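# Two robots carry cable tray onto trestles

## Task

Bring the cable tray into the aisle on the far side of the fence and set it down resting on both trestles there, with its open side facing up. The tray must never touch the floor, no barrier post may be knocked over, and neither robot may fall or finish leaning; any of these means failure.

## Robot and tools

Robots: r1 and r2 are identical Hello Robot Stretch 4 units, about 1.6 m tall. Each has an omni-wheel base (rim within 0.23 m of its origin), a lift on a mast, one arm that telescopes forward, a wrist with yaw, pitch and roll, and a five-finger hand. A loose object may occasionally get nudged.

Frames: every number is in that robot's own base frame, in metres: origin on the floor below the base centre, x forward, y left, z up. The odometry frame is the base frame where the scene began; heading is in radians, positive to the left. Because each robot reports only in its own frames, relative placement of the two robots must be judged from images, lidar_m and wrist_depth_mm.

move: arguments r1, r2, cameras, blocking. r1 and r2 are separate objects, one per robot; omit a robot to leave it uncommanded. Inside each:
- base: a relative offset from where the base last measured itself. translate_m (forward positive, -2 to 2 m), strafe_m (left positive, -2 to 2 m), rotate_rad (counter-clockwise positive, -3.2 to 3.2 rad). Only translate_m and strafe_m may be combined (straight-line drive, no turn).
- joints: absolute targets by name. lift_m 0 to 1.2 m; arm_m 0 to 0.55 m extension; wrist_yaw_rad -1.134 to 4.276 (0 ahead, positive left, 3.14 tucked back, above 3.4 the arm may interfere); wrist_pitch_rad -1.117 to 4.259 (0 level, 1.57 pointing down); wrist_roll_rad -1.117 to 4.259 (0 palm up, 1.57 palm to the robot's right, 3.14 palm down). Fingers hand_little, hand_ring, hand_middle, hand_index, hand_thumb_bend: -1 curled to +1 straight; hand_thumb_turn: -1 opposite the fingers to +1 beside the palm. Settings hand_force_limit (-1 to 1, about 0 to 10 N at the fingertip, 15 N for thumb motors) and hand_speed (-0.96 to 1). A joint target past its range is clipped and reported; any other out-of-range value is refused.
- pace: "slow", "default", "fast" or "max". speeds: per-joint top speed for lift_m, arm_m and the wrist joints, overriding pace.
- contact_limits: 0 (gentlest) to 1 for arm_m, lift_m, translate_m, strafe_m, rotate_rad, default 0.5, given only next to its own command. A base limit persists until the next base command.
- end_of_arm: "enable_torque", sent alone, re-powers wrist motors that shut off.
cameras: list from r1_head_camera, r1_head_left_camera, r1_head_right_camera, r1_wrist_camera, the same four for r2, or "all"; [] for none. blocking true (default) waits until everything rests; false returns in about 0.5 s while motion continues. A new move replaces only the targets it names. An unknown key makes the call invalid; a refused call or an uncommanded stop cancels the remaining move, wait and finished_scene calls in that reply. Actions are capped at 15 s; moves time out after 14 s.

wait: seconds 0 to 10, optional cameras; returns early if a running move finishes. stop: brakes all motions, optional cameras. zoom_image: camera plus region [x0, y0, x1, y1] in image pixels, at most 504 by 504. show_instructions: shows the reference page (hand diagram). finished_scene: optional scene 1; ends the scene irreversibly, so the tray must stay on the trestles unaided.

Results: the move line gives each moved robot "done" or its worst status. base_status and joint_status: done, moving, off_target (rested short, may still push), contact_stop (held back, that part goes slack), time_out (target dropped), limit_stop_at_own_body, limit_stop_at_tilt (lean over 6 degrees, wheels, lift and arm go slack), torque_fault (wrist motor limp until enable_torque). on_its_own reports slack or held joints. "as last shown" marks robots not named. lidar_m: 12 distances in 30-degree sectors, first straight ahead then counter-clockwise (4th left, 7th behind, 10th right); "-" is nothing or closer than 0.25 m. wrist_depth_mm: 7x7 grid of depths, 100 to 2000 mm. hand_stopped_by: six words for little, ring, middle, index, thumb_bend, thumb_turn (moving, target, force, stalled, fault). *_load_n: fingertip force in N, positive when pushed open; a lost grip drops toward 0. base_tilt in degrees (forward, right), error up to about 3. turned_by_wheels vs turned_by_imu differing by over 0.1 rad over a move suggests slipping or a collision. motor_effort in percent, servo_current in mA, peaks in brackets.

Hand geometry: the hand point sits 0.045 m ahead of the palm; +z along straight fingers, +y out of the palm. A full wrap with the thumb in front holds objects 0.035 to 0.065 m thick; handles down to about 0.025 m. For gentle grips use hand_speed -0.94 or lower. To squeeze harder, raise hand_force_limit and send a more-closed target. Scene start: hand_force_limit 0, hand_speed -0.8.

Cautions: never let the robots press on each other, including a hand closing on the other robot's fingers; a base in contact pushes hard after mere millimetres. When both carry the tray, their travel can differ by up to about 3 cm per metre, which strains the hands and can tip a robot, so move in small, checked steps. More than 1 kg in hand with arm_m above 0.2 risks tipping when driving, turning or stopping, worse at fast or max. Lifting a load: lift_m contact limit at least 0.15 for 1 kg, 0.3 for 2 kg. Avoid self-collision: hand over the base with lift_m under about 0.25 (0.45 pointing down), wrist tilted up while rolled, or yaw plus pitch below about -1.1. Keep the tray off the floor, keep clear of the barrier posts, and avoid drops, slams and hard hits.

Each tool is called after "Emit:" as name([rows], argument=value, ...), one row to a line, values as JSON.

Reference images:

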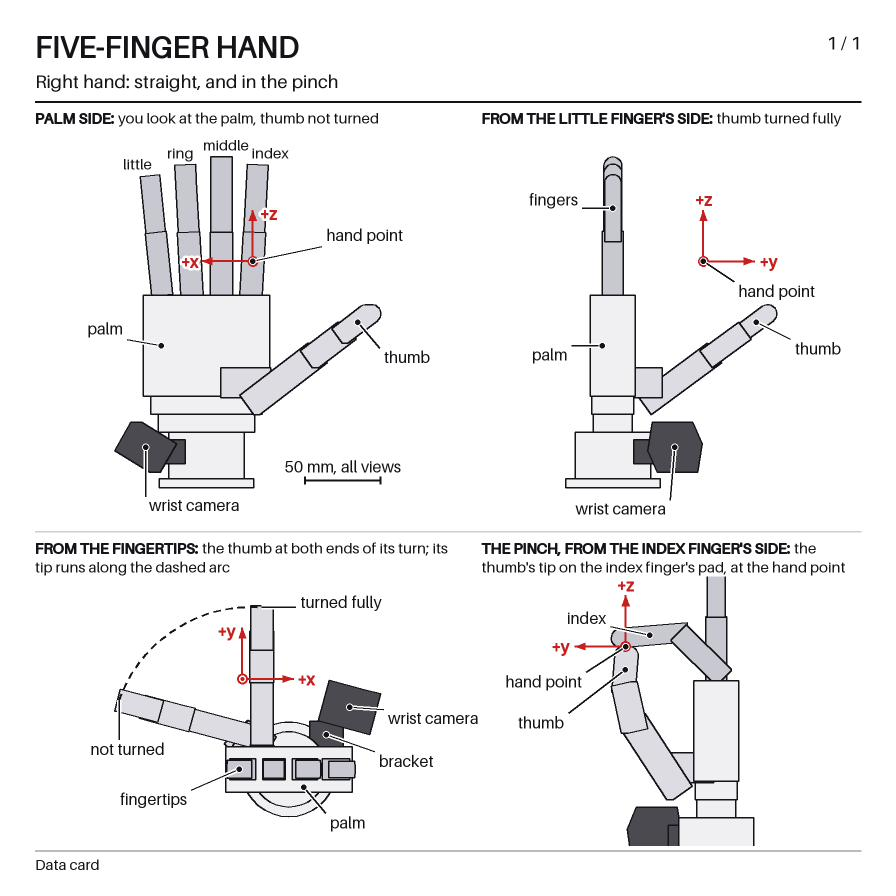

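## Session

Emit:
move()

Scene clock: 0.00 s.
r1.base_odometry: x=+0.000 y=+0.000 heading=+0.000
r1.turned_by_wheels: +0.000
r1.turned_by_imu: +0.000
r1.base_tilt: forward=-0.1 right=+1.4
r1.lidar_m: 1.24 1.39 2.44 1.46 3.21 2.62 2.59 1.78 1.45 1.44 1.42 1.39
r1.base_status: not commanded
r1.joint_positions: lift_m=+0.221 arm_m=+0.000 wrist_yaw_rad=+3.109 wrist_pitch_rad=+0.003 wrist_roll_rad=+0.000 hand_little=+1.000 hand_ring=+1.000 hand_middle=+1.000 hand_index=+1.000 hand_thumb_turn=+1.000 hand_thumb_bend=+1.000 hand_force_limit=+0.000 hand_speed=-0.800
r1.joint_status: not commanded
r1.measured_speeds: all 0
r1.hand_stopped_by: target,target,target,target,target,target
r1.little_load_n: 0.0
r1.ring_load_n: 0.0
r1.middle_load_n: 0.0
r1.index_load_n: 0.0
r1.thumb_bend_load_n: 0.0
r1.thumb_turn_load_n: 0.0
r1.motor_effort: lift_m=+20 arm_m=-4 wheel_0=-1 wheel_1=+0 wheel_2=+0
r1.servo_current: wrist_yaw_rad=52 wrist_pitch_rad=46 wrist_roll_rad=26
r1.hand_pose: x=-0.0468 y=+0.1254 z=+0.4584 quat_wxyz=(-0.491, -0.493, +0.509, +0.507) (m; r1's base frame)
r1.wrist_depth_mm: - 138 - - - - - / - 124 164 - - - - / - 139 189 - - - - / 139 140 - - - - - / - - - - - - - / - - 123 137 163 - - / - - - - - - -
r2.base_odometry: x=+0.000 y=+0.000 heading=+0.000
r2.turned_by_wheels: +0.000
r2.turned_by_imu: +0.000
r2.base_tilt: forward=+1.3 right=+0.4
r2.lidar_m: 1.49 1.96 1.66 1.66 1.53 1.29 1.29 1.47 2.20 2.21 2.53 3.11
r2.base_status: not commanded
r2.joint_positions: lift_m=+0.162 arm_m=+0.000 wrist_yaw_rad=+3.239 wrist_pitch_rad=+0.004 wrist_roll_rad=+0.000 hand_little=+1.000 hand_ring=+1.000 hand_middle=+1.000 hand_index=+1.000 hand_thumb_turn=+1.000 hand_thumb_bend=+1.000 hand_force_limit=+0.000 hand_speed=-0.800
r2.joint_status: not commanded
r2.measured_speeds: all 0
r2.hand_stopped_by: target,target,target,target,target,target
r2.little_load_n: 0.0
r2.ring_load_n: 0.0
r2.middle_load_n: 0.0
r2.index_load_n: 0.0
r2.thumb_bend_load_n: 0.0
r2.thumb_turn_load_n: 0.0
r2.motor_effort: lift_m=+21 arm_m=-4 wheel_0=-1 wheel_1=-1 wheel_2=+0
r2.servo_current: wrist_yaw_rad=33 wrist_pitch_rad=59 wrist_roll_rad=52
r2.hand_pose: x=-0.0612 y=+0.0961 z=+0.3991 quat_wxyz=(-0.523, -0.525, +0.476, +0.474) (m; r2's base frame)
r2.wrist_depth_mm: - - 131 - - - - / - - 131 192 - - - / - 113 134 214 - - - / 148 141 183 - - - - / 202 1576 1756 - - 1808 - / 202 991 127 131 136 - - / 211 - - - - - -
pictures: r1_head_camera, r1_head_left_camera, r1_head_right_camera, r1_wrist_camera, r2_head_camera, r2_head_left_camera, r2_head_right_camera, r2_wrist_camera

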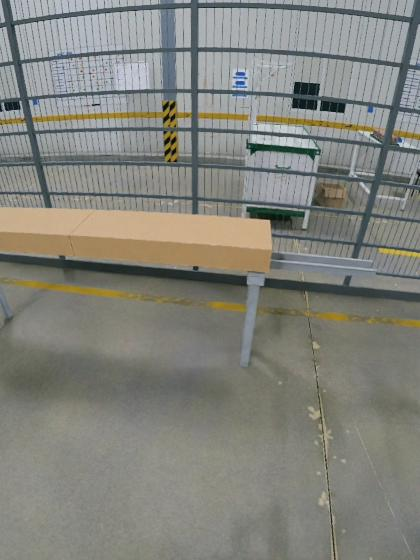

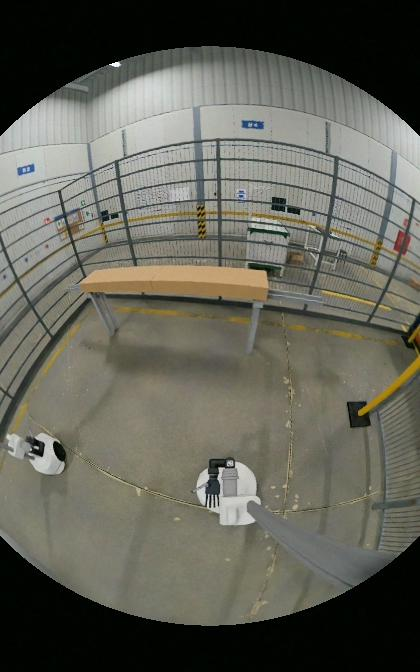

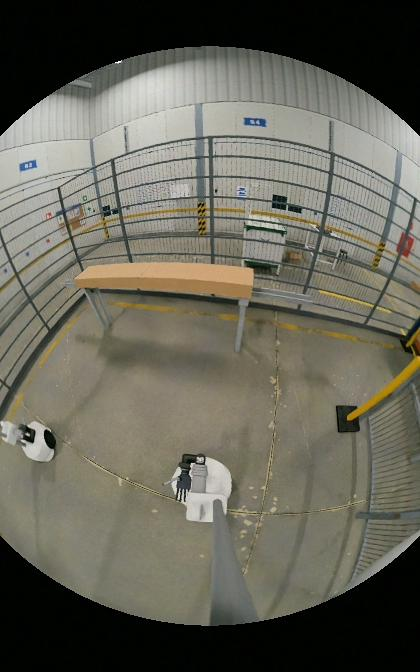

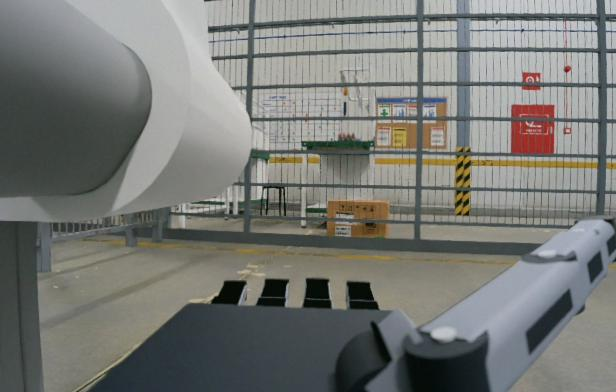

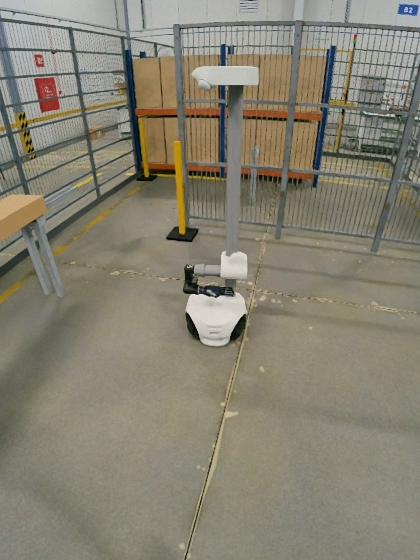

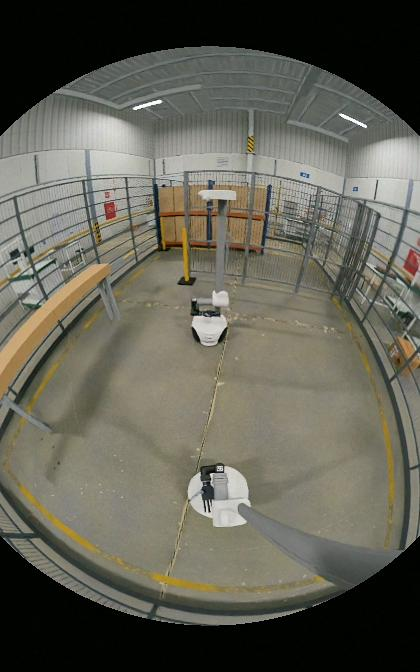

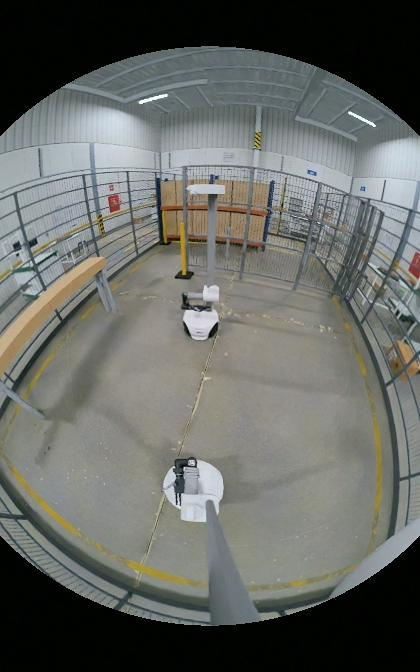

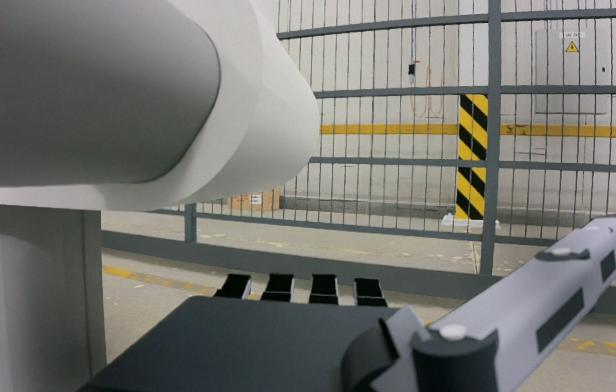

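Emit:
zoom_image(camera="r1_head_camera", region=[0, 180, 420, 380])

Emit:
zoom_image(camera="r2_head_camera", region=[0, 0, 420, 340])

Emit:
zoom_image(camera="r1_head_left_camera", region=[40, 220, 380, 400])

Emit:
zoom_image(camera="r2_head_left_camera", region=[100, 130, 350, 350])

Emit:
zoom_image(camera="r2_head_left_camera", region=[0, 200, 150, 480])

Emit:
zoom_image(camera="r1_head_right_camera", region=[260, 180, 420, 640])

Scaled by 1.200 from the camera's 420x560 image, which has a finer 1200x1600 frame.

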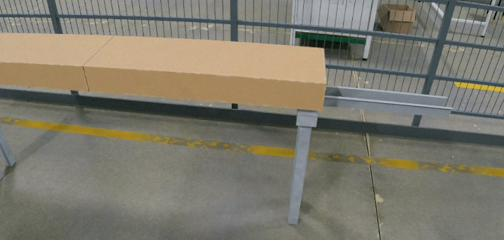

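Scaled by 1.200 from the camera's 420x560 image, which has a finer 1200x1600 frame.

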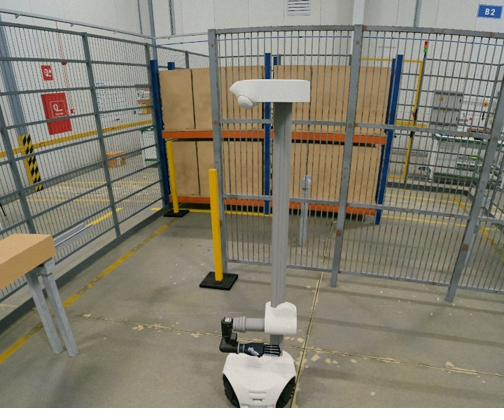

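Scaled by 1.482 from the camera's 420x672 image, which has a finer 600x960 frame.

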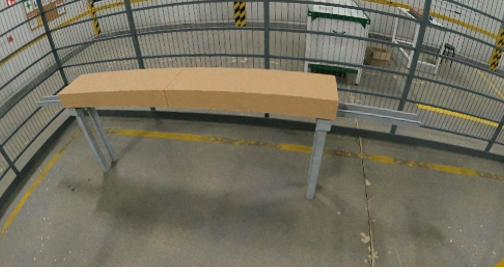

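Scaled by 2.016 from the camera's 420x672 image, which has a finer 600x960 frame.

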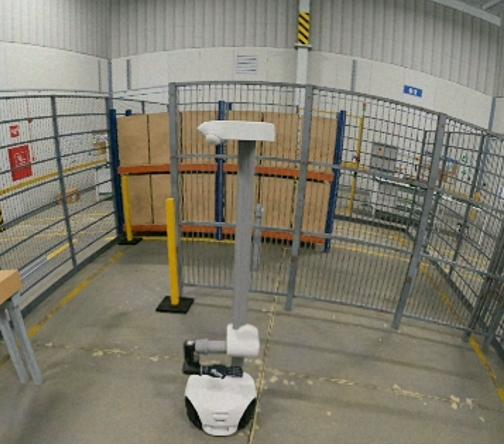

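Scaled by 1.800 from the camera's 420x672 image, which has a finer 600x960 frame.

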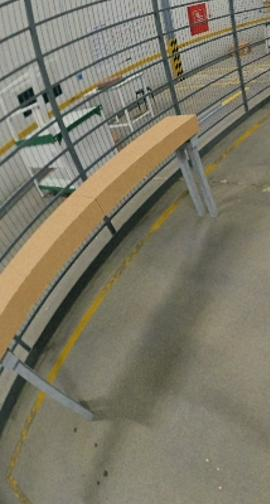

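Scaled by 1.096 from the camera's 420x672 image, which has a finer 600x960 frame.

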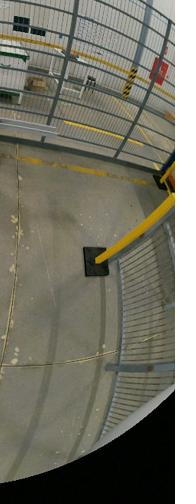

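Emit:
zoom_image(camera="r2_head_camera", region=[100, 20, 260, 250])

Emit:
zoom_image(camera="r2_head_camera", region=[230, 20, 420, 250])

Emit:
zoom_image(camera="r1_head_camera", region=[220, 220, 420, 380])

Scaled by 2.191 from the camera's 420x560 image, which has a finer 1200x1600 frame.

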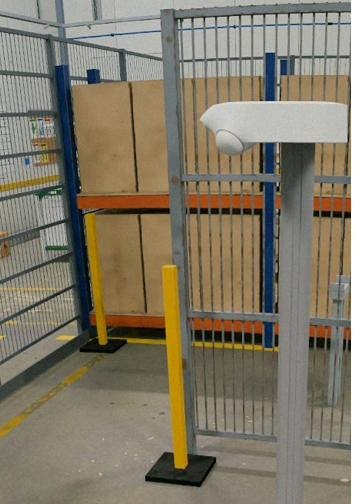

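Scaled by 2.191 from the camera's 420x560 image, which has a finer 1200x1600 frame.

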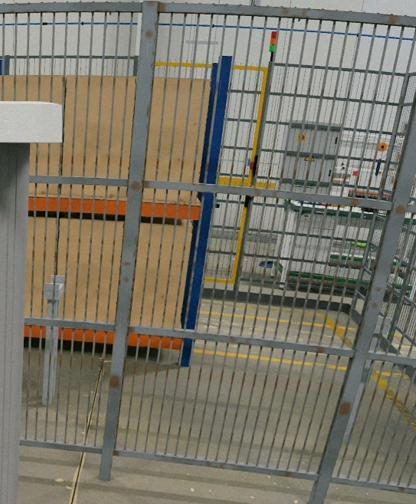

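Scaled by 2.520 from the camera's 420x560 image, which has a finer 1200x1600 frame.

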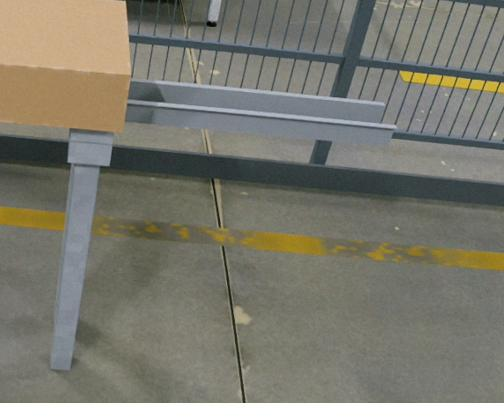

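Emit:
zoom_image(camera="r2_head_camera", region=[0, 150, 140, 310])

Emit:
zoom_image(camera="r2_head_left_camera", region=[40, 220, 160, 340])

Emit:
zoom_image(camera="r1_head_left_camera", region=[50, 250, 150, 350])

Scaled by 3.150 from the camera's 420x560 image, which has a finer 1200x1600 frame.

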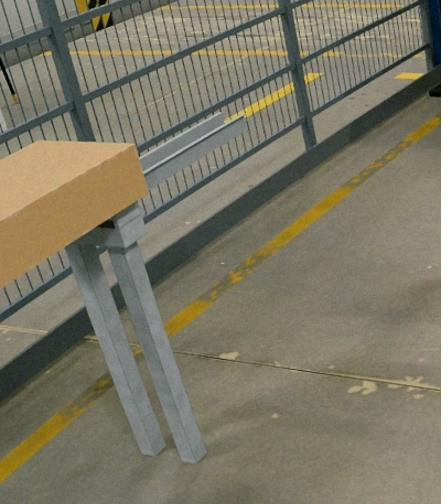

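Scaled by 4.200 from the camera's 420x672 image, which has a finer 600x960 frame.

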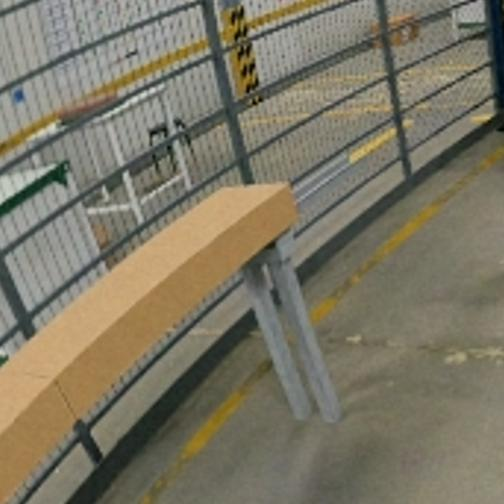

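Scaled by 5.040 from the camera's 420x672 image, which has a finer 600x960 frame.

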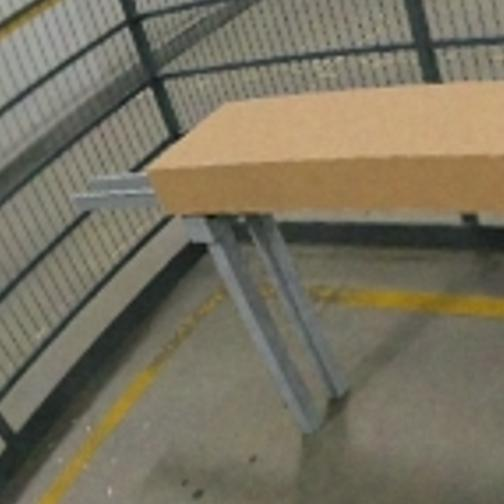

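Emit:
move(r1={"base":{"translate_m":0.55,"strafe_m":-0.3}}, r2={"base":{"rotate_rad":1.57}}, cameras=["r1_head_camera","r1_head_left_camera","r1_head_right_camera","r2_head_camera","r2_head_left_camera","r2_head_right_camera"])

Scene clock: 6.60 s.
move: r1 done; r2 done
r1.base_odometry: x=+0.550 y=-0.300 heading=+0.000
r1.turned_by_wheels: +0.000
r1.turned_by_imu: +0.001
r1.base_tilt: forward=-0.1 right=+1.4
r1.lidar_m: 0.67 0.75 1.19 1.90 1.88 3.22 3.06 1.51 1.26 1.09 1.99 0.80
r1.base_status: done
r1.joint_positions: lift_m=+0.221 arm_m=+0.000 wrist_yaw_rad=+3.109 wrist_pitch_rad=+0.003 wrist_roll_rad=+0.000 hand_little=+1.000 hand_ring=+1.000 hand_middle=+1.000 hand_index=+1.000 hand_thumb_turn=+1.000 hand_thumb_bend=+1.000 hand_force_limit=+0.000 hand_speed=-0.800
r1.joint_status: not commanded
r1.measured_speeds: all 0
r1.hand_stopped_by: target,target,target,target,target,target
r1.little_load_n: 0.0
r1.ring_load_n: 0.0
r1.middle_load_n: 0.0
r1.index_load_n: 0.0
r1.thumb_bend_load_n: 0.0
r1.thumb_turn_load_n: 0.0
r1.motor_effort: lift_m=+20(20) arm_m=-4(4) wheel_0=-1(10) wheel_1=+2(6) wheel_2=-1(10)
r1.servo_current: wrist_yaw_rad=46(59) wrist_pitch_rad=46(59) wrist_roll_rad=46(46)
r1.hand_pose: x=-0.0468 y=+0.1254 z=+0.4584 quat_wxyz=(-0.491, -0.493, +0.509, +0.507) (m; r1's base frame)
r1.wrist_depth_mm: - 138 - - - - - / - 124 169 - - - - / - 138 193 - - - - / 140 140 - - - - - / - - - - - - - / - - 123 137 163 - - / - - - - - - -
r2.base_odometry: x=+0.000 y=+0.000 heading=+1.570
r2.turned_by_wheels: +1.570
r2.turned_by_imu: +1.556
r2.base_tilt: forward=+1.2 right=+0.3
r2.lidar_m: 1.65 1.52 1.27 1.28 1.48 2.23 2.22 2.55 3.10 1.89 1.88 1.66
r2.base_status: done
r2.joint_positions: lift_m=+0.162 arm_m=+0.000 wrist_yaw_rad=+3.239 wrist_pitch_rad=+0.004 wrist_roll_rad=+0.000 hand_little=+1.000 hand_ring=+1.000 hand_middle=+1.000 hand_index=+1.000 hand_thumb_turn=+1.000 hand_thumb_bend=+1.000 hand_force_limit=+0.000 hand_speed=-0.800
r2.joint_status: not commanded
r2.measured_speeds: all 0
r2.hand_stopped_by: target,target,target,target,target,target
r2.little_load_n: 0.0
r2.ring_load_n: 0.0
r2.middle_load_n: 0.0
r2.index_load_n: 0.0
r2.thumb_bend_load_n: 0.0
r2.thumb_turn_load_n: 0.0
r2.motor_effort: lift_m=+20(21) arm_m=-4(4) wheel_0=-1(9) wheel_1=-1(13) wheel_2=+0(8)
r2.servo_current: wrist_yaw_rad=52(59) wrist_pitch_rad=59(65) wrist_roll_rad=39(65)
r2.hand_pose: x=-0.0612 y=+0.0961 z=+0.3991 quat_wxyz=(-0.523, -0.525, +0.476, +0.474) (m; r2's base frame)
r2.wrist_depth_mm: - - 131 - - - - / - - 131 196 - - - / - 113 134 218 - - - / 148 141 189 - - - - / 205 - - - - - - / 204 - 118 131 180 - - / 215 - - - - - -
pictures: r1_head_camera, r1_head_left_camera, r1_head_right_camera, r2_head_camera, r2_head_left_camera, r2_head_right_camera

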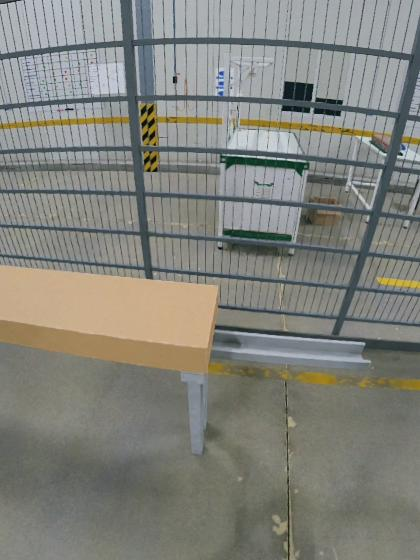

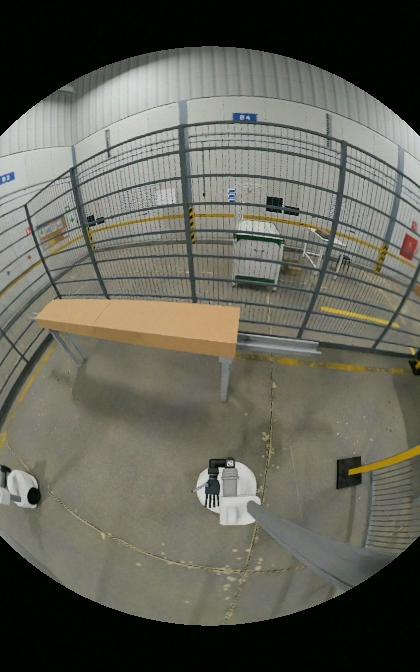

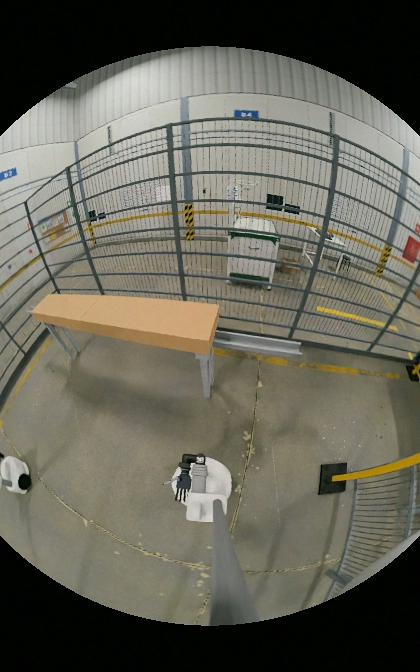

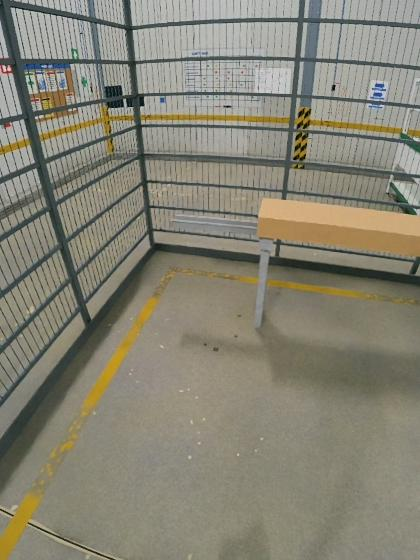

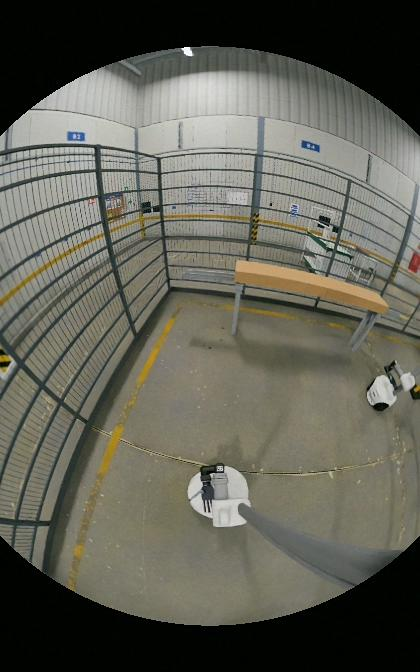

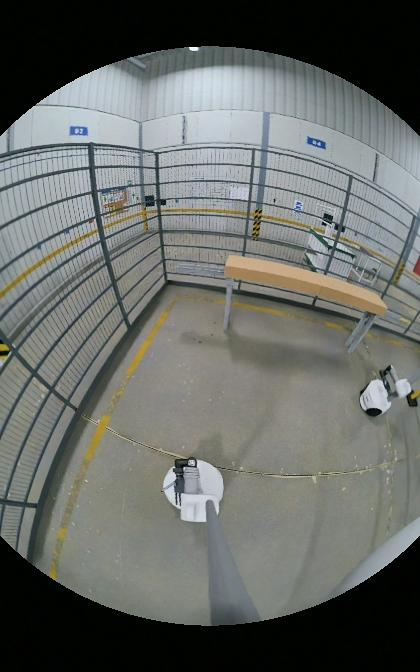

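Emit:
zoom_image(camera="r1_head_camera", region=[150, 270, 400, 470])

Emit:
zoom_image(camera="r2_head_camera", region=[150, 180, 350, 340])

Scaled by 2.016 from the camera's 420x560 image, which has a finer 1200x1600 frame.

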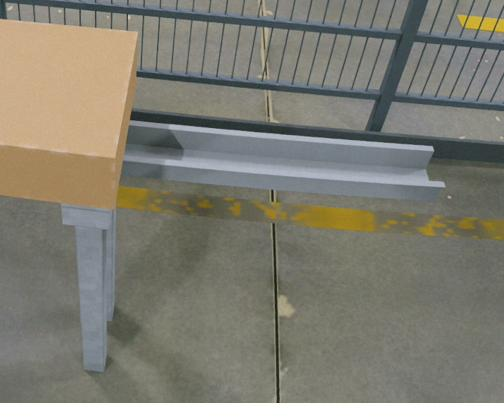

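Scaled by 2.520 from the camera's 420x560 image, which has a finer 1200x1600 frame.

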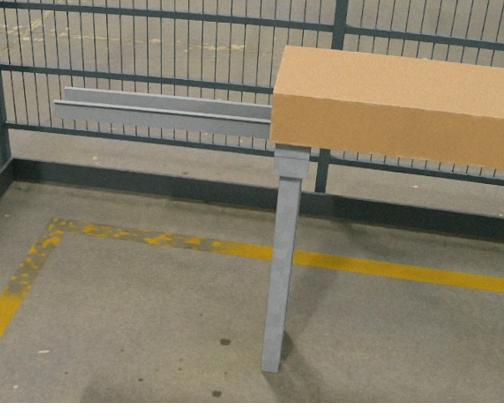

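Emit:
move(r1={"base":{"strafe_m":-0.3},"joints":{"lift_m":0.58}}, r2={"base":{"translate_m":0.5,"strafe_m":0.5},"joints":{"lift_m":0.5}})

Emit:
move(r1={"joints":{"wrist_yaw_rad":0.9}}, cameras=["r1_head_camera","r1_wrist_camera","r2_head_camera"])

Scene clock: 11.17 s.
move: r1 done; r2 done
r1.base_odometry: x=+0.550 y=-0.600 heading=+0.000
r1.turned_by_wheels: +0.000
r1.turned_by_imu: +0.000
r1.base_tilt: forward=-0.1 right=+1.4
r1.lidar_m: 0.72 0.73 1.08 2.59 3.79 3.28 2.39 1.22 0.95 0.77 1.92 0.74
r1.base_status: done
r1.joint_positions: lift_m=+0.580 arm_m=+0.000 wrist_yaw_rad=+3.109 wrist_pitch_rad=+0.003 wrist_roll_rad=+0.000 hand_little=+1.000 hand_ring=+1.000 hand_middle=+1.000 hand_index=+1.000 hand_thumb_turn=+1.000 hand_thumb_bend=+1.000 hand_force_limit=+0.000 hand_speed=-0.800
r1.joint_status: all done
r1.measured_speeds: all 0
r1.hand_stopped_by: target,target,target,target,target,target
r1.little_load_n: 0.0
r1.ring_load_n: 0.0
r1.middle_load_n: 0.0
r1.index_load_n: 0.0
r1.thumb_bend_load_n: 0.0
r1.thumb_turn_load_n: 0.0
r1.motor_effort: lift_m=+22(31) arm_m=-4(4) wheel_0=-1(10) wheel_1=+1(10) wheel_2=+0(2)
r1.servo_current: wrist_yaw_rad=52(59) wrist_pitch_rad=46(59) wrist_roll_rad=26(39)
r1.hand_pose: x=-0.0468 y=+0.1254 z=+0.8175 quat_wxyz=(-0.491, -0.493, +0.509, +0.507) (m; r1's base frame)
r1.wrist_depth_mm: - 137 153 - - - - / - 121 143 - - - - / - 136 179 - - - - / 140 139 263 - - - - / 225 1808 - - - - - / 224 1983 133 183 206 - - / - - - - - - -
r2.base_odometry: x=-0.499 y=+0.501 heading=+1.570
r2.turned_by_wheels: +0.000
r2.turned_by_imu: -0.001
r2.base_tilt: forward=+1.3 right=+0.3
r2.lidar_m: 1.36 0.81 0.68 0.67 0.79 1.35 2.61 3.05 3.70 2.60 1.53 1.36
r2.base_status: done
r2.joint_positions: lift_m=+0.500 arm_m=+0.000 wrist_yaw_rad=+3.239 wrist_pitch_rad=+0.004 wrist_roll_rad=+0.000 hand_little=+1.000 hand_ring=+1.000 hand_middle=+1.000 hand_index=+1.000 hand_thumb_turn=+1.000 hand_thumb_bend=+1.000 hand_force_limit=+0.000 hand_speed=-0.800
r2.joint_status: all done
r2.measured_speeds: all 0
r2.hand_stopped_by: target,target,target,target,target,target
r2.little_load_n: 0.0
r2.ring_load_n: 0.0
r2.middle_load_n: 0.0
r2.index_load_n: 0.0
r2.thumb_bend_load_n: 0.0
r2.thumb_turn_load_n: 0.0
r2.motor_effort: lift_m=+23(26) arm_m=-4(4) wheel_0=-1(7) wheel_1=-2(14) wheel_2=+0(9)
r2.servo_current: wrist_yaw_rad=46(59) wrist_pitch_rad=59(72) wrist_roll_rad=52(65)
r2.hand_pose: x=-0.0612 y=+0.0961 z=+0.7373 quat_wxyz=(-0.523, -0.525, +0.476, +0.474) (m; r2's base frame)
r2.wrist_depth_mm: - - 131 - - - - / - - 131 198 - - - / - 112 134 231 - - - / 147 141 187 - - - - / 204 - - - - - - / 204 - 127 132 179 - - / 211 - - - - - -
pictures: none

Scene clock: 13.00 s.
move: r1 done
r1.base_odometry: x=+0.550 y=-0.600 heading=+0.000
r1.turned_by_wheels: +0.000
r1.turned_by_imu: +0.000
r1.base_tilt: forward=-0.1 right=+1.4
r1.lidar_m: 0.72 0.71 1.10 2.59 3.77 3.30 2.41 1.20 0.95 0.76 1.95 0.75
r1.base_status: not commanded
r1.joint_positions: lift_m=+0.580 arm_m=+0.000 wrist_yaw_rad=+0.902 wrist_pitch_rad=+0.003 wrist_roll_rad=+0.000 hand_little=+1.000 hand_ring=+1.000 hand_middle=+1.000 hand_index=+1.000 hand_thumb_turn=+1.000 hand_thumb_bend=+1.000 hand_force_limit=+0.000 hand_speed=-0.800
r1.joint_status: all done
r1.measured_speeds: all 0
r1.hand_stopped_by: target,target,target,target,target,target
r1.little_load_n: -0.5
r1.ring_load_n: 0.0
r1.middle_load_n: 0.0
r1.index_load_n: 0.0
r1.thumb_bend_load_n: 0.0
r1.thumb_turn_load_n: 0.0
r1.motor_effort: lift_m=+22(23) arm_m=-4(4) wheel_0=+0(1) wheel_1=+0(1) wheel_2=+0(1)
r1.servo_current: wrist_yaw_rad=52(130) wrist_pitch_rad=59(59) wrist_roll_rad=33(39)
r1.hand_pose: x=+0.4011 y=+0.1006 z=+0.8175 quat_wxyz=(+0.232, +0.232, +0.669, +0.667) (m; r1's base frame)
r1.wrist_depth_mm: - - - - - - - / - - - - - - - / - - - - - 1336 - / - - - 788 535 517 597 / - - - - 732 512 - / - - 133 183 185 - - / - - - - - - -
r2: as last shown
r2.turned_by_imu: +0.000
r2.base_tilt: forward=+1.2 right=+0.3
r2.lidar_m: 1.36 0.82 0.67 0.69 0.78 1.35 2.60 3.09 3.71 2.61 1.52 1.35
r2.motor_effort: lift_m=+23(24) arm_m=-4(4) wheel_0=+0(1) wheel_1=-2(2) wheel_2=+0(0)
r2.servo_current: wrist_yaw_rad=46(52) wrist_pitch_rad=59(65) wrist_roll_rad=59(65)
r2.wrist_depth_mm: - - 131 - - - - / - - 131 198 - - - / - 112 134 231 - - - / 148 141 187 - - - - / 204 - - - - - - / 204 - 128 131 179 - - / 212 - - - - - -
pictures: r1_head_camera, r1_wrist_camera, r2_head_camera
camera_calibration:
r1_wrist_camera: T_world_to_cam=[[0.794575, -0.606877, 0.0187466, -0.251309], [0.0107712, -0.0167815, -0.999801, 0.808691], [0.607071, 0.794618, -0.0067974, -0.160327], [0, 0, 0, 1]] pos_world=[0.288303, -0.0115437, 0.812151]

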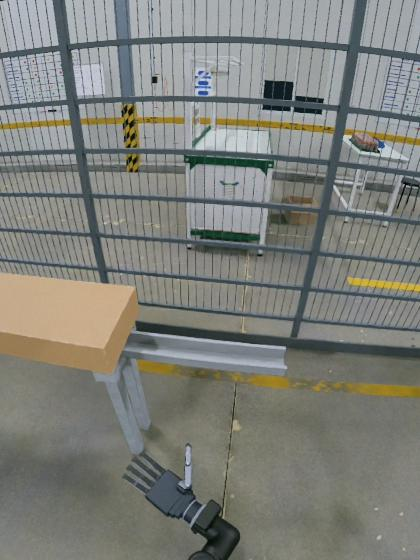

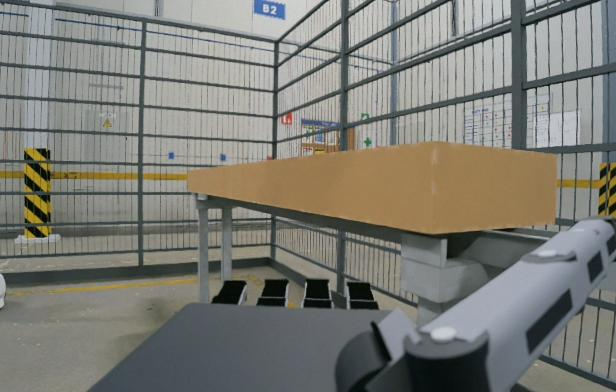

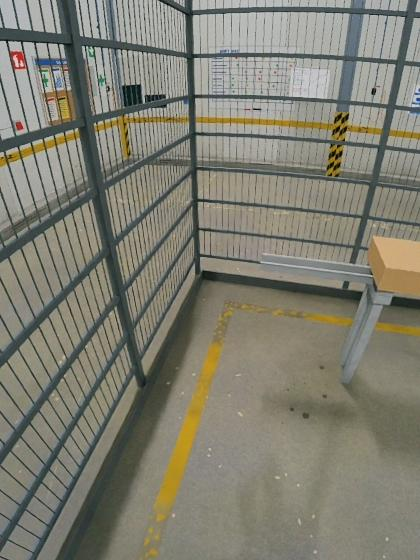

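Emit:
zoom_image(camera="r1_wrist_camera", region=[180, 120, 616, 330])

Emit:
zoom_image(camera="r1_head_camera", region=[80, 260, 300, 420])

Scaled by 1.156.

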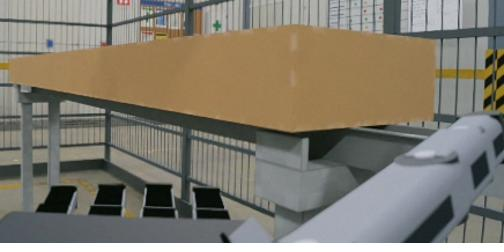

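Scaled by 2.291 from the camera's 420x560 image, which has a finer 1200x1600 frame.

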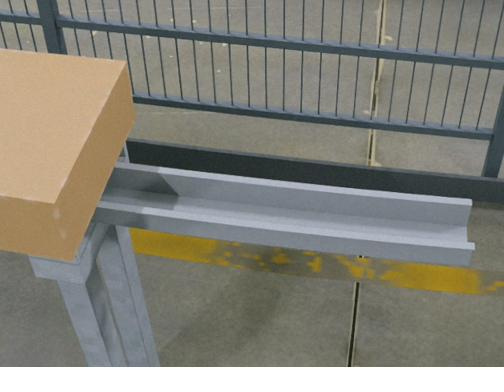

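Emit:
move(r1={"base":{"rotate_rad":-0.92}}, r2={"base":{"rotate_rad":-0.95},"joints":{"wrist_yaw_rad":1.57}}, cameras=["all"])

Scene clock: 18.90 s.
move: r1 done; r2 done
r1.base_odometry: x=+0.550 y=-0.600 heading=-0.920
r1.turned_by_wheels: -0.920
r1.turned_by_imu: -0.896
r1.base_tilt: forward=-0.1 right=+1.3
r1.lidar_m: 1.78 0.73 0.72 0.73 1.37 2.60 - 3.24 1.79 1.09 0.76 0.79
r1.base_status: done
r1.joint_positions: lift_m=+0.580 arm_m=+0.000 wrist_yaw_rad=+0.901 wrist_pitch_rad=+0.003 wrist_roll_rad=+0.000 hand_little=+1.000 hand_ring=+1.000 hand_middle=+1.000 hand_index=+1.000 hand_thumb_turn=+1.000 hand_thumb_bend=+1.000 hand_force_limit=+0.000 hand_speed=-0.800
r1.joint_status: not commanded
r1.measured_speeds: all 0
r1.hand_stopped_by: target,target,target,target,target,target
r1.little_load_n: 0.0
r1.ring_load_n: 0.0
r1.middle_load_n: 0.0
r1.index_load_n: 0.0
r1.thumb_bend_load_n: 0.0
r1.thumb_turn_load_n: 0.0
r1.motor_effort: lift_m=+22(23) arm_m=-3(4) wheel_0=-1(7) wheel_1=+0(8) wheel_2=+1(9)
r1.servo_current: wrist_yaw_rad=46(59) wrist_pitch_rad=39(52) wrist_roll_rad=26(39)
r1.hand_pose: x=+0.4012 y=+0.1003 z=+0.8175 quat_wxyz=(+0.232, +0.233, +0.669, +0.667) (m; r1's base frame)
r1.wrist_depth_mm: - - - - - - - / - - - - - - - / - - - - - - - / 654 1576 - - - - - / 647 1537 597 569 - - - / 750 - 132 182 206 - - / 750 - - - - - -
r2.base_odometry: x=-0.499 y=+0.501 heading=+0.620
r2.turned_by_wheels: -0.950
r2.turned_by_imu: -0.941
r2.base_tilt: forward=+1.3 right=+0.3
r2.lidar_m: 1.43 1.37 1.26 0.77 0.67 0.68 0.86 1.59 2.59 3.12 3.70 2.34
r2.base_status: done
r2.joint_positions: lift_m=+0.500 arm_m=+0.000 wrist_yaw_rad=+1.571 wrist_pitch_rad=+0.004 wrist_roll_rad=+0.000 hand_little=+1.000 hand_ring=+1.000 hand_middle=+1.000 hand_index=+1.000 hand_thumb_turn=+1.000 hand_thumb_bend=+1.000 hand_force_limit=+0.000 hand_speed=-0.800
r2.joint_status: all done
r2.measured_speeds: all 0
r2.hand_stopped_by: target,target,target,target,target,target
r2.little_load_n: 0.0
r2.ring_load_n: 0.0
r2.middle_load_n: 0.0
r2.index_load_n: 0.0
r2.thumb_bend_load_n: 0.0
r2.thumb_turn_load_n: 0.0
r2.motor_effort: lift_m=+23(24) arm_m=-4(4) wheel_0=+0(8) wheel_1=+1(8) wheel_2=+1(8)
r2.servo_current: wrist_yaw_rad=33(104) wrist_pitch_rad=59(65) wrist_roll_rad=59(59)
r2.hand_pose: x=+0.2891 y=+0.2217 z=+0.7373 quat_wxyz=(+0.000, +0.000, +0.709, +0.706) (m; r2's base frame)
r2.wrist_depth_mm: - - - - - - - / - - - - - - - / - - - - - - - / - - - - - - - / - - - - - - - / 1618 1708 125 131 136 - - / 1430 - - - - - -
pictures: r1_head_camera, r1_head_left_camera, r1_head_right_camera, r1_wrist_camera, r2_head_camera, r2_head_left_camera, r2_head_right_camera, r2_wrist_camera
camera_calibration:
r1_wrist_camera: T_world_to_cam=[[0.793797, -0.607895, 0.0186919, -0.251175], [0.0107055, -0.0167631, -0.999802, 0.808707], [0.608088, 0.79384, -0.00679871, -0.160465], [0, 0, 0, 1]] pos_world=[0.288301, -0.0117476, 0.812151]
r2_wrist_camera: T_world_to_cam=[[0.997208, 0.0394655, 0.0633951, -0.317789], [0.0644306, -0.0255417, -0.997595, 0.716423], [-0.0377514, 0.998894, -0.0280132, -0.0300639], [0, 0, 0, 1]] pos_world=[0.269607, 0.0608711, 0.734004]

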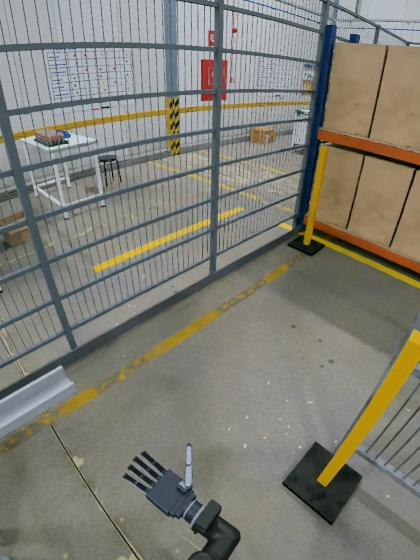

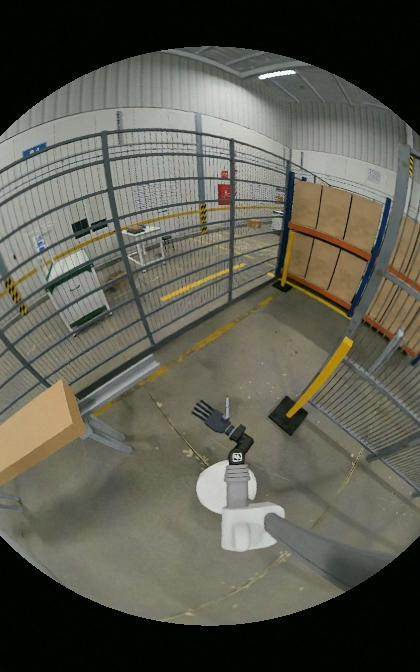

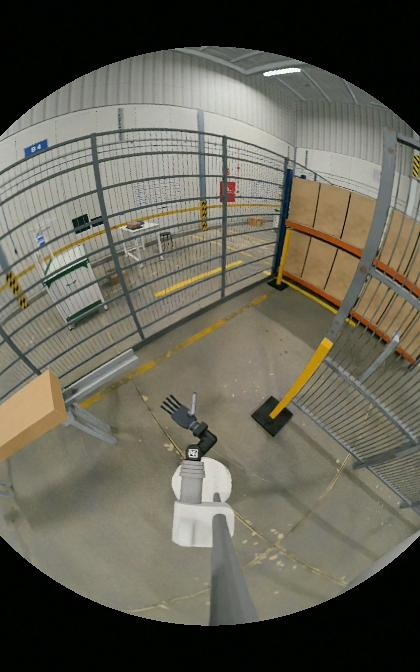

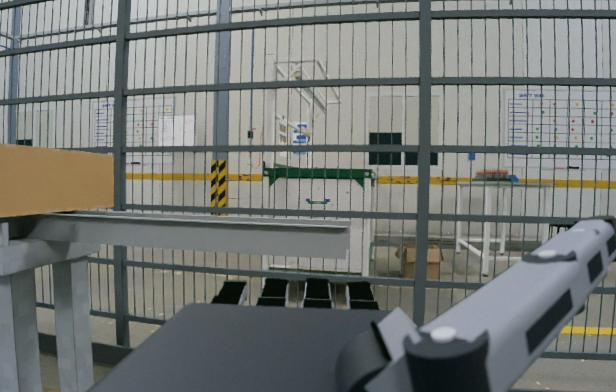

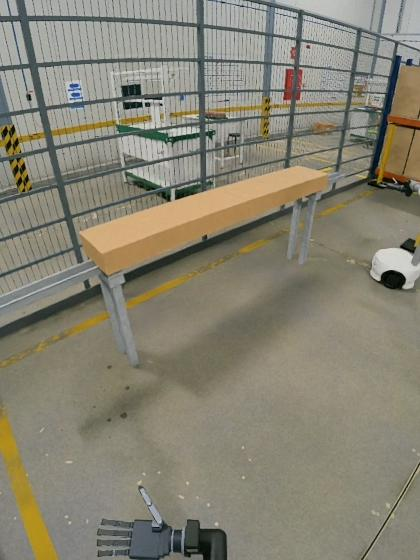

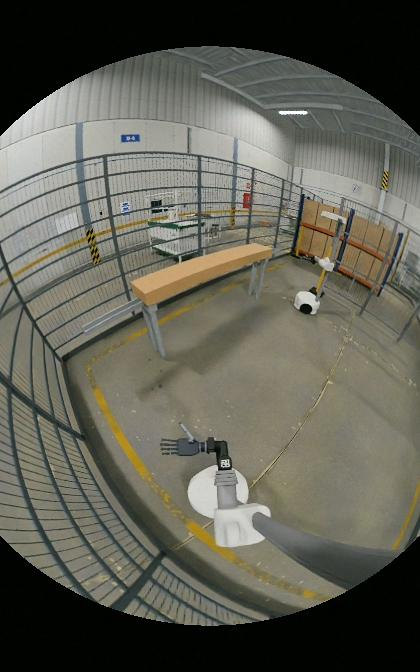

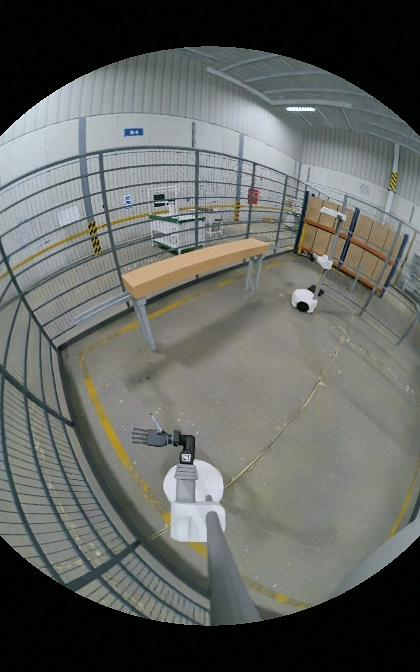

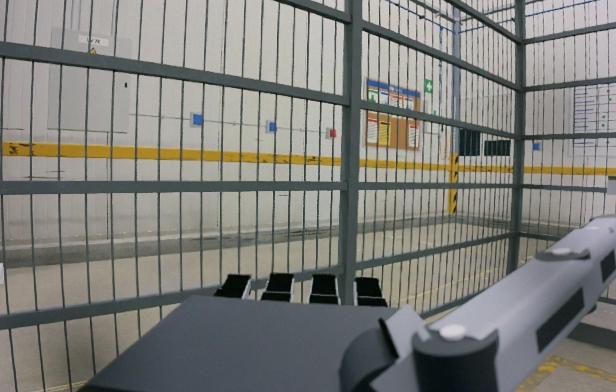

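Emit:
zoom_image(camera="r1_wrist_camera", region=[0, 130, 380, 340])

Emit:
zoom_image(camera="r1_head_camera", region=[200, 160, 420, 540])

Emit:
zoom_image(camera="r1_head_right_camera", region=[240, 240, 420, 480])

Scaled by 1.326.

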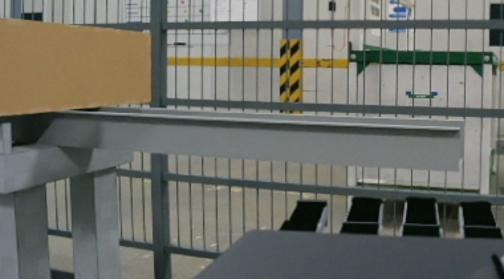

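Scaled by 1.326 from the camera's 420x560 image, which has a finer 1200x1600 frame.

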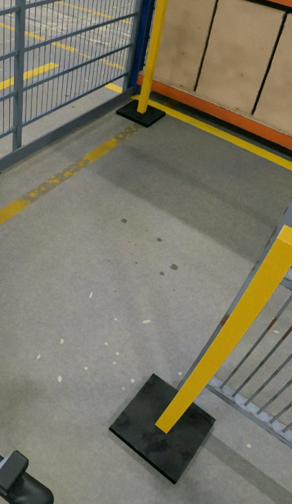

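Scaled by 2.100 from the camera's 420x672 image, which has a finer 600x960 frame.

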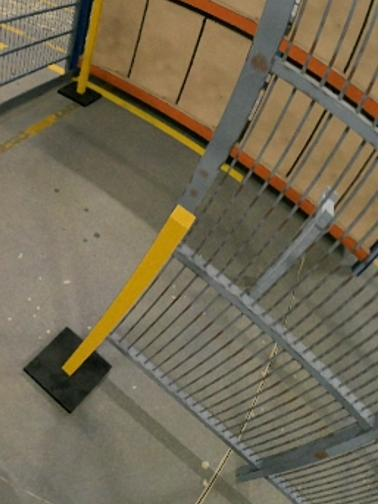

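Emit:
zoom_image(camera="r1_head_left_camera", region=[0, 340, 200, 520])

Emit:
zoom_image(camera="r2_head_camera", region=[60, 150, 380, 400])

Emit:
zoom_image(camera="r1_head_right_camera", region=[320, 280, 420, 400])

Scaled by 2.520 from the camera's 420x672 image, which has a finer 600x960 frame.

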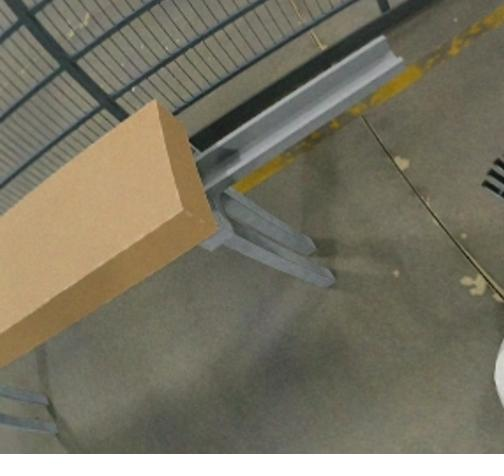

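Scaled by 1.575 from the camera's 420x560 image, which has a finer 1200x1600 frame.

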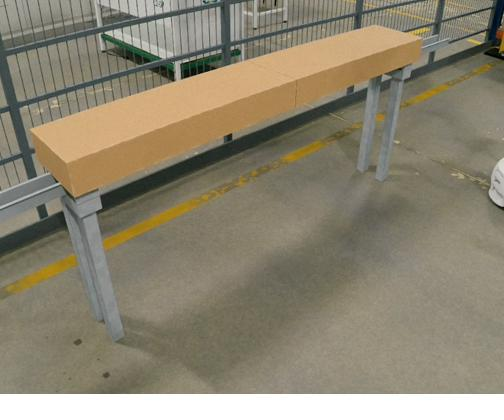

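Scaled by 4.200 from the camera's 420x672 image, which has a finer 600x960 frame.

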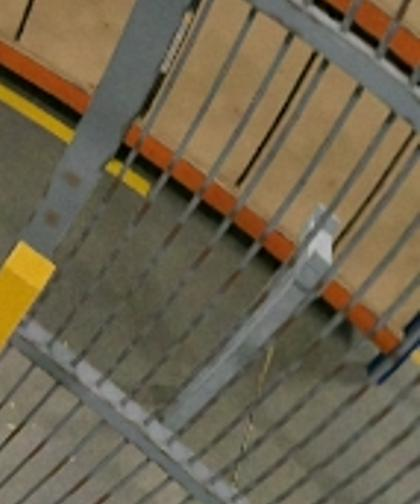

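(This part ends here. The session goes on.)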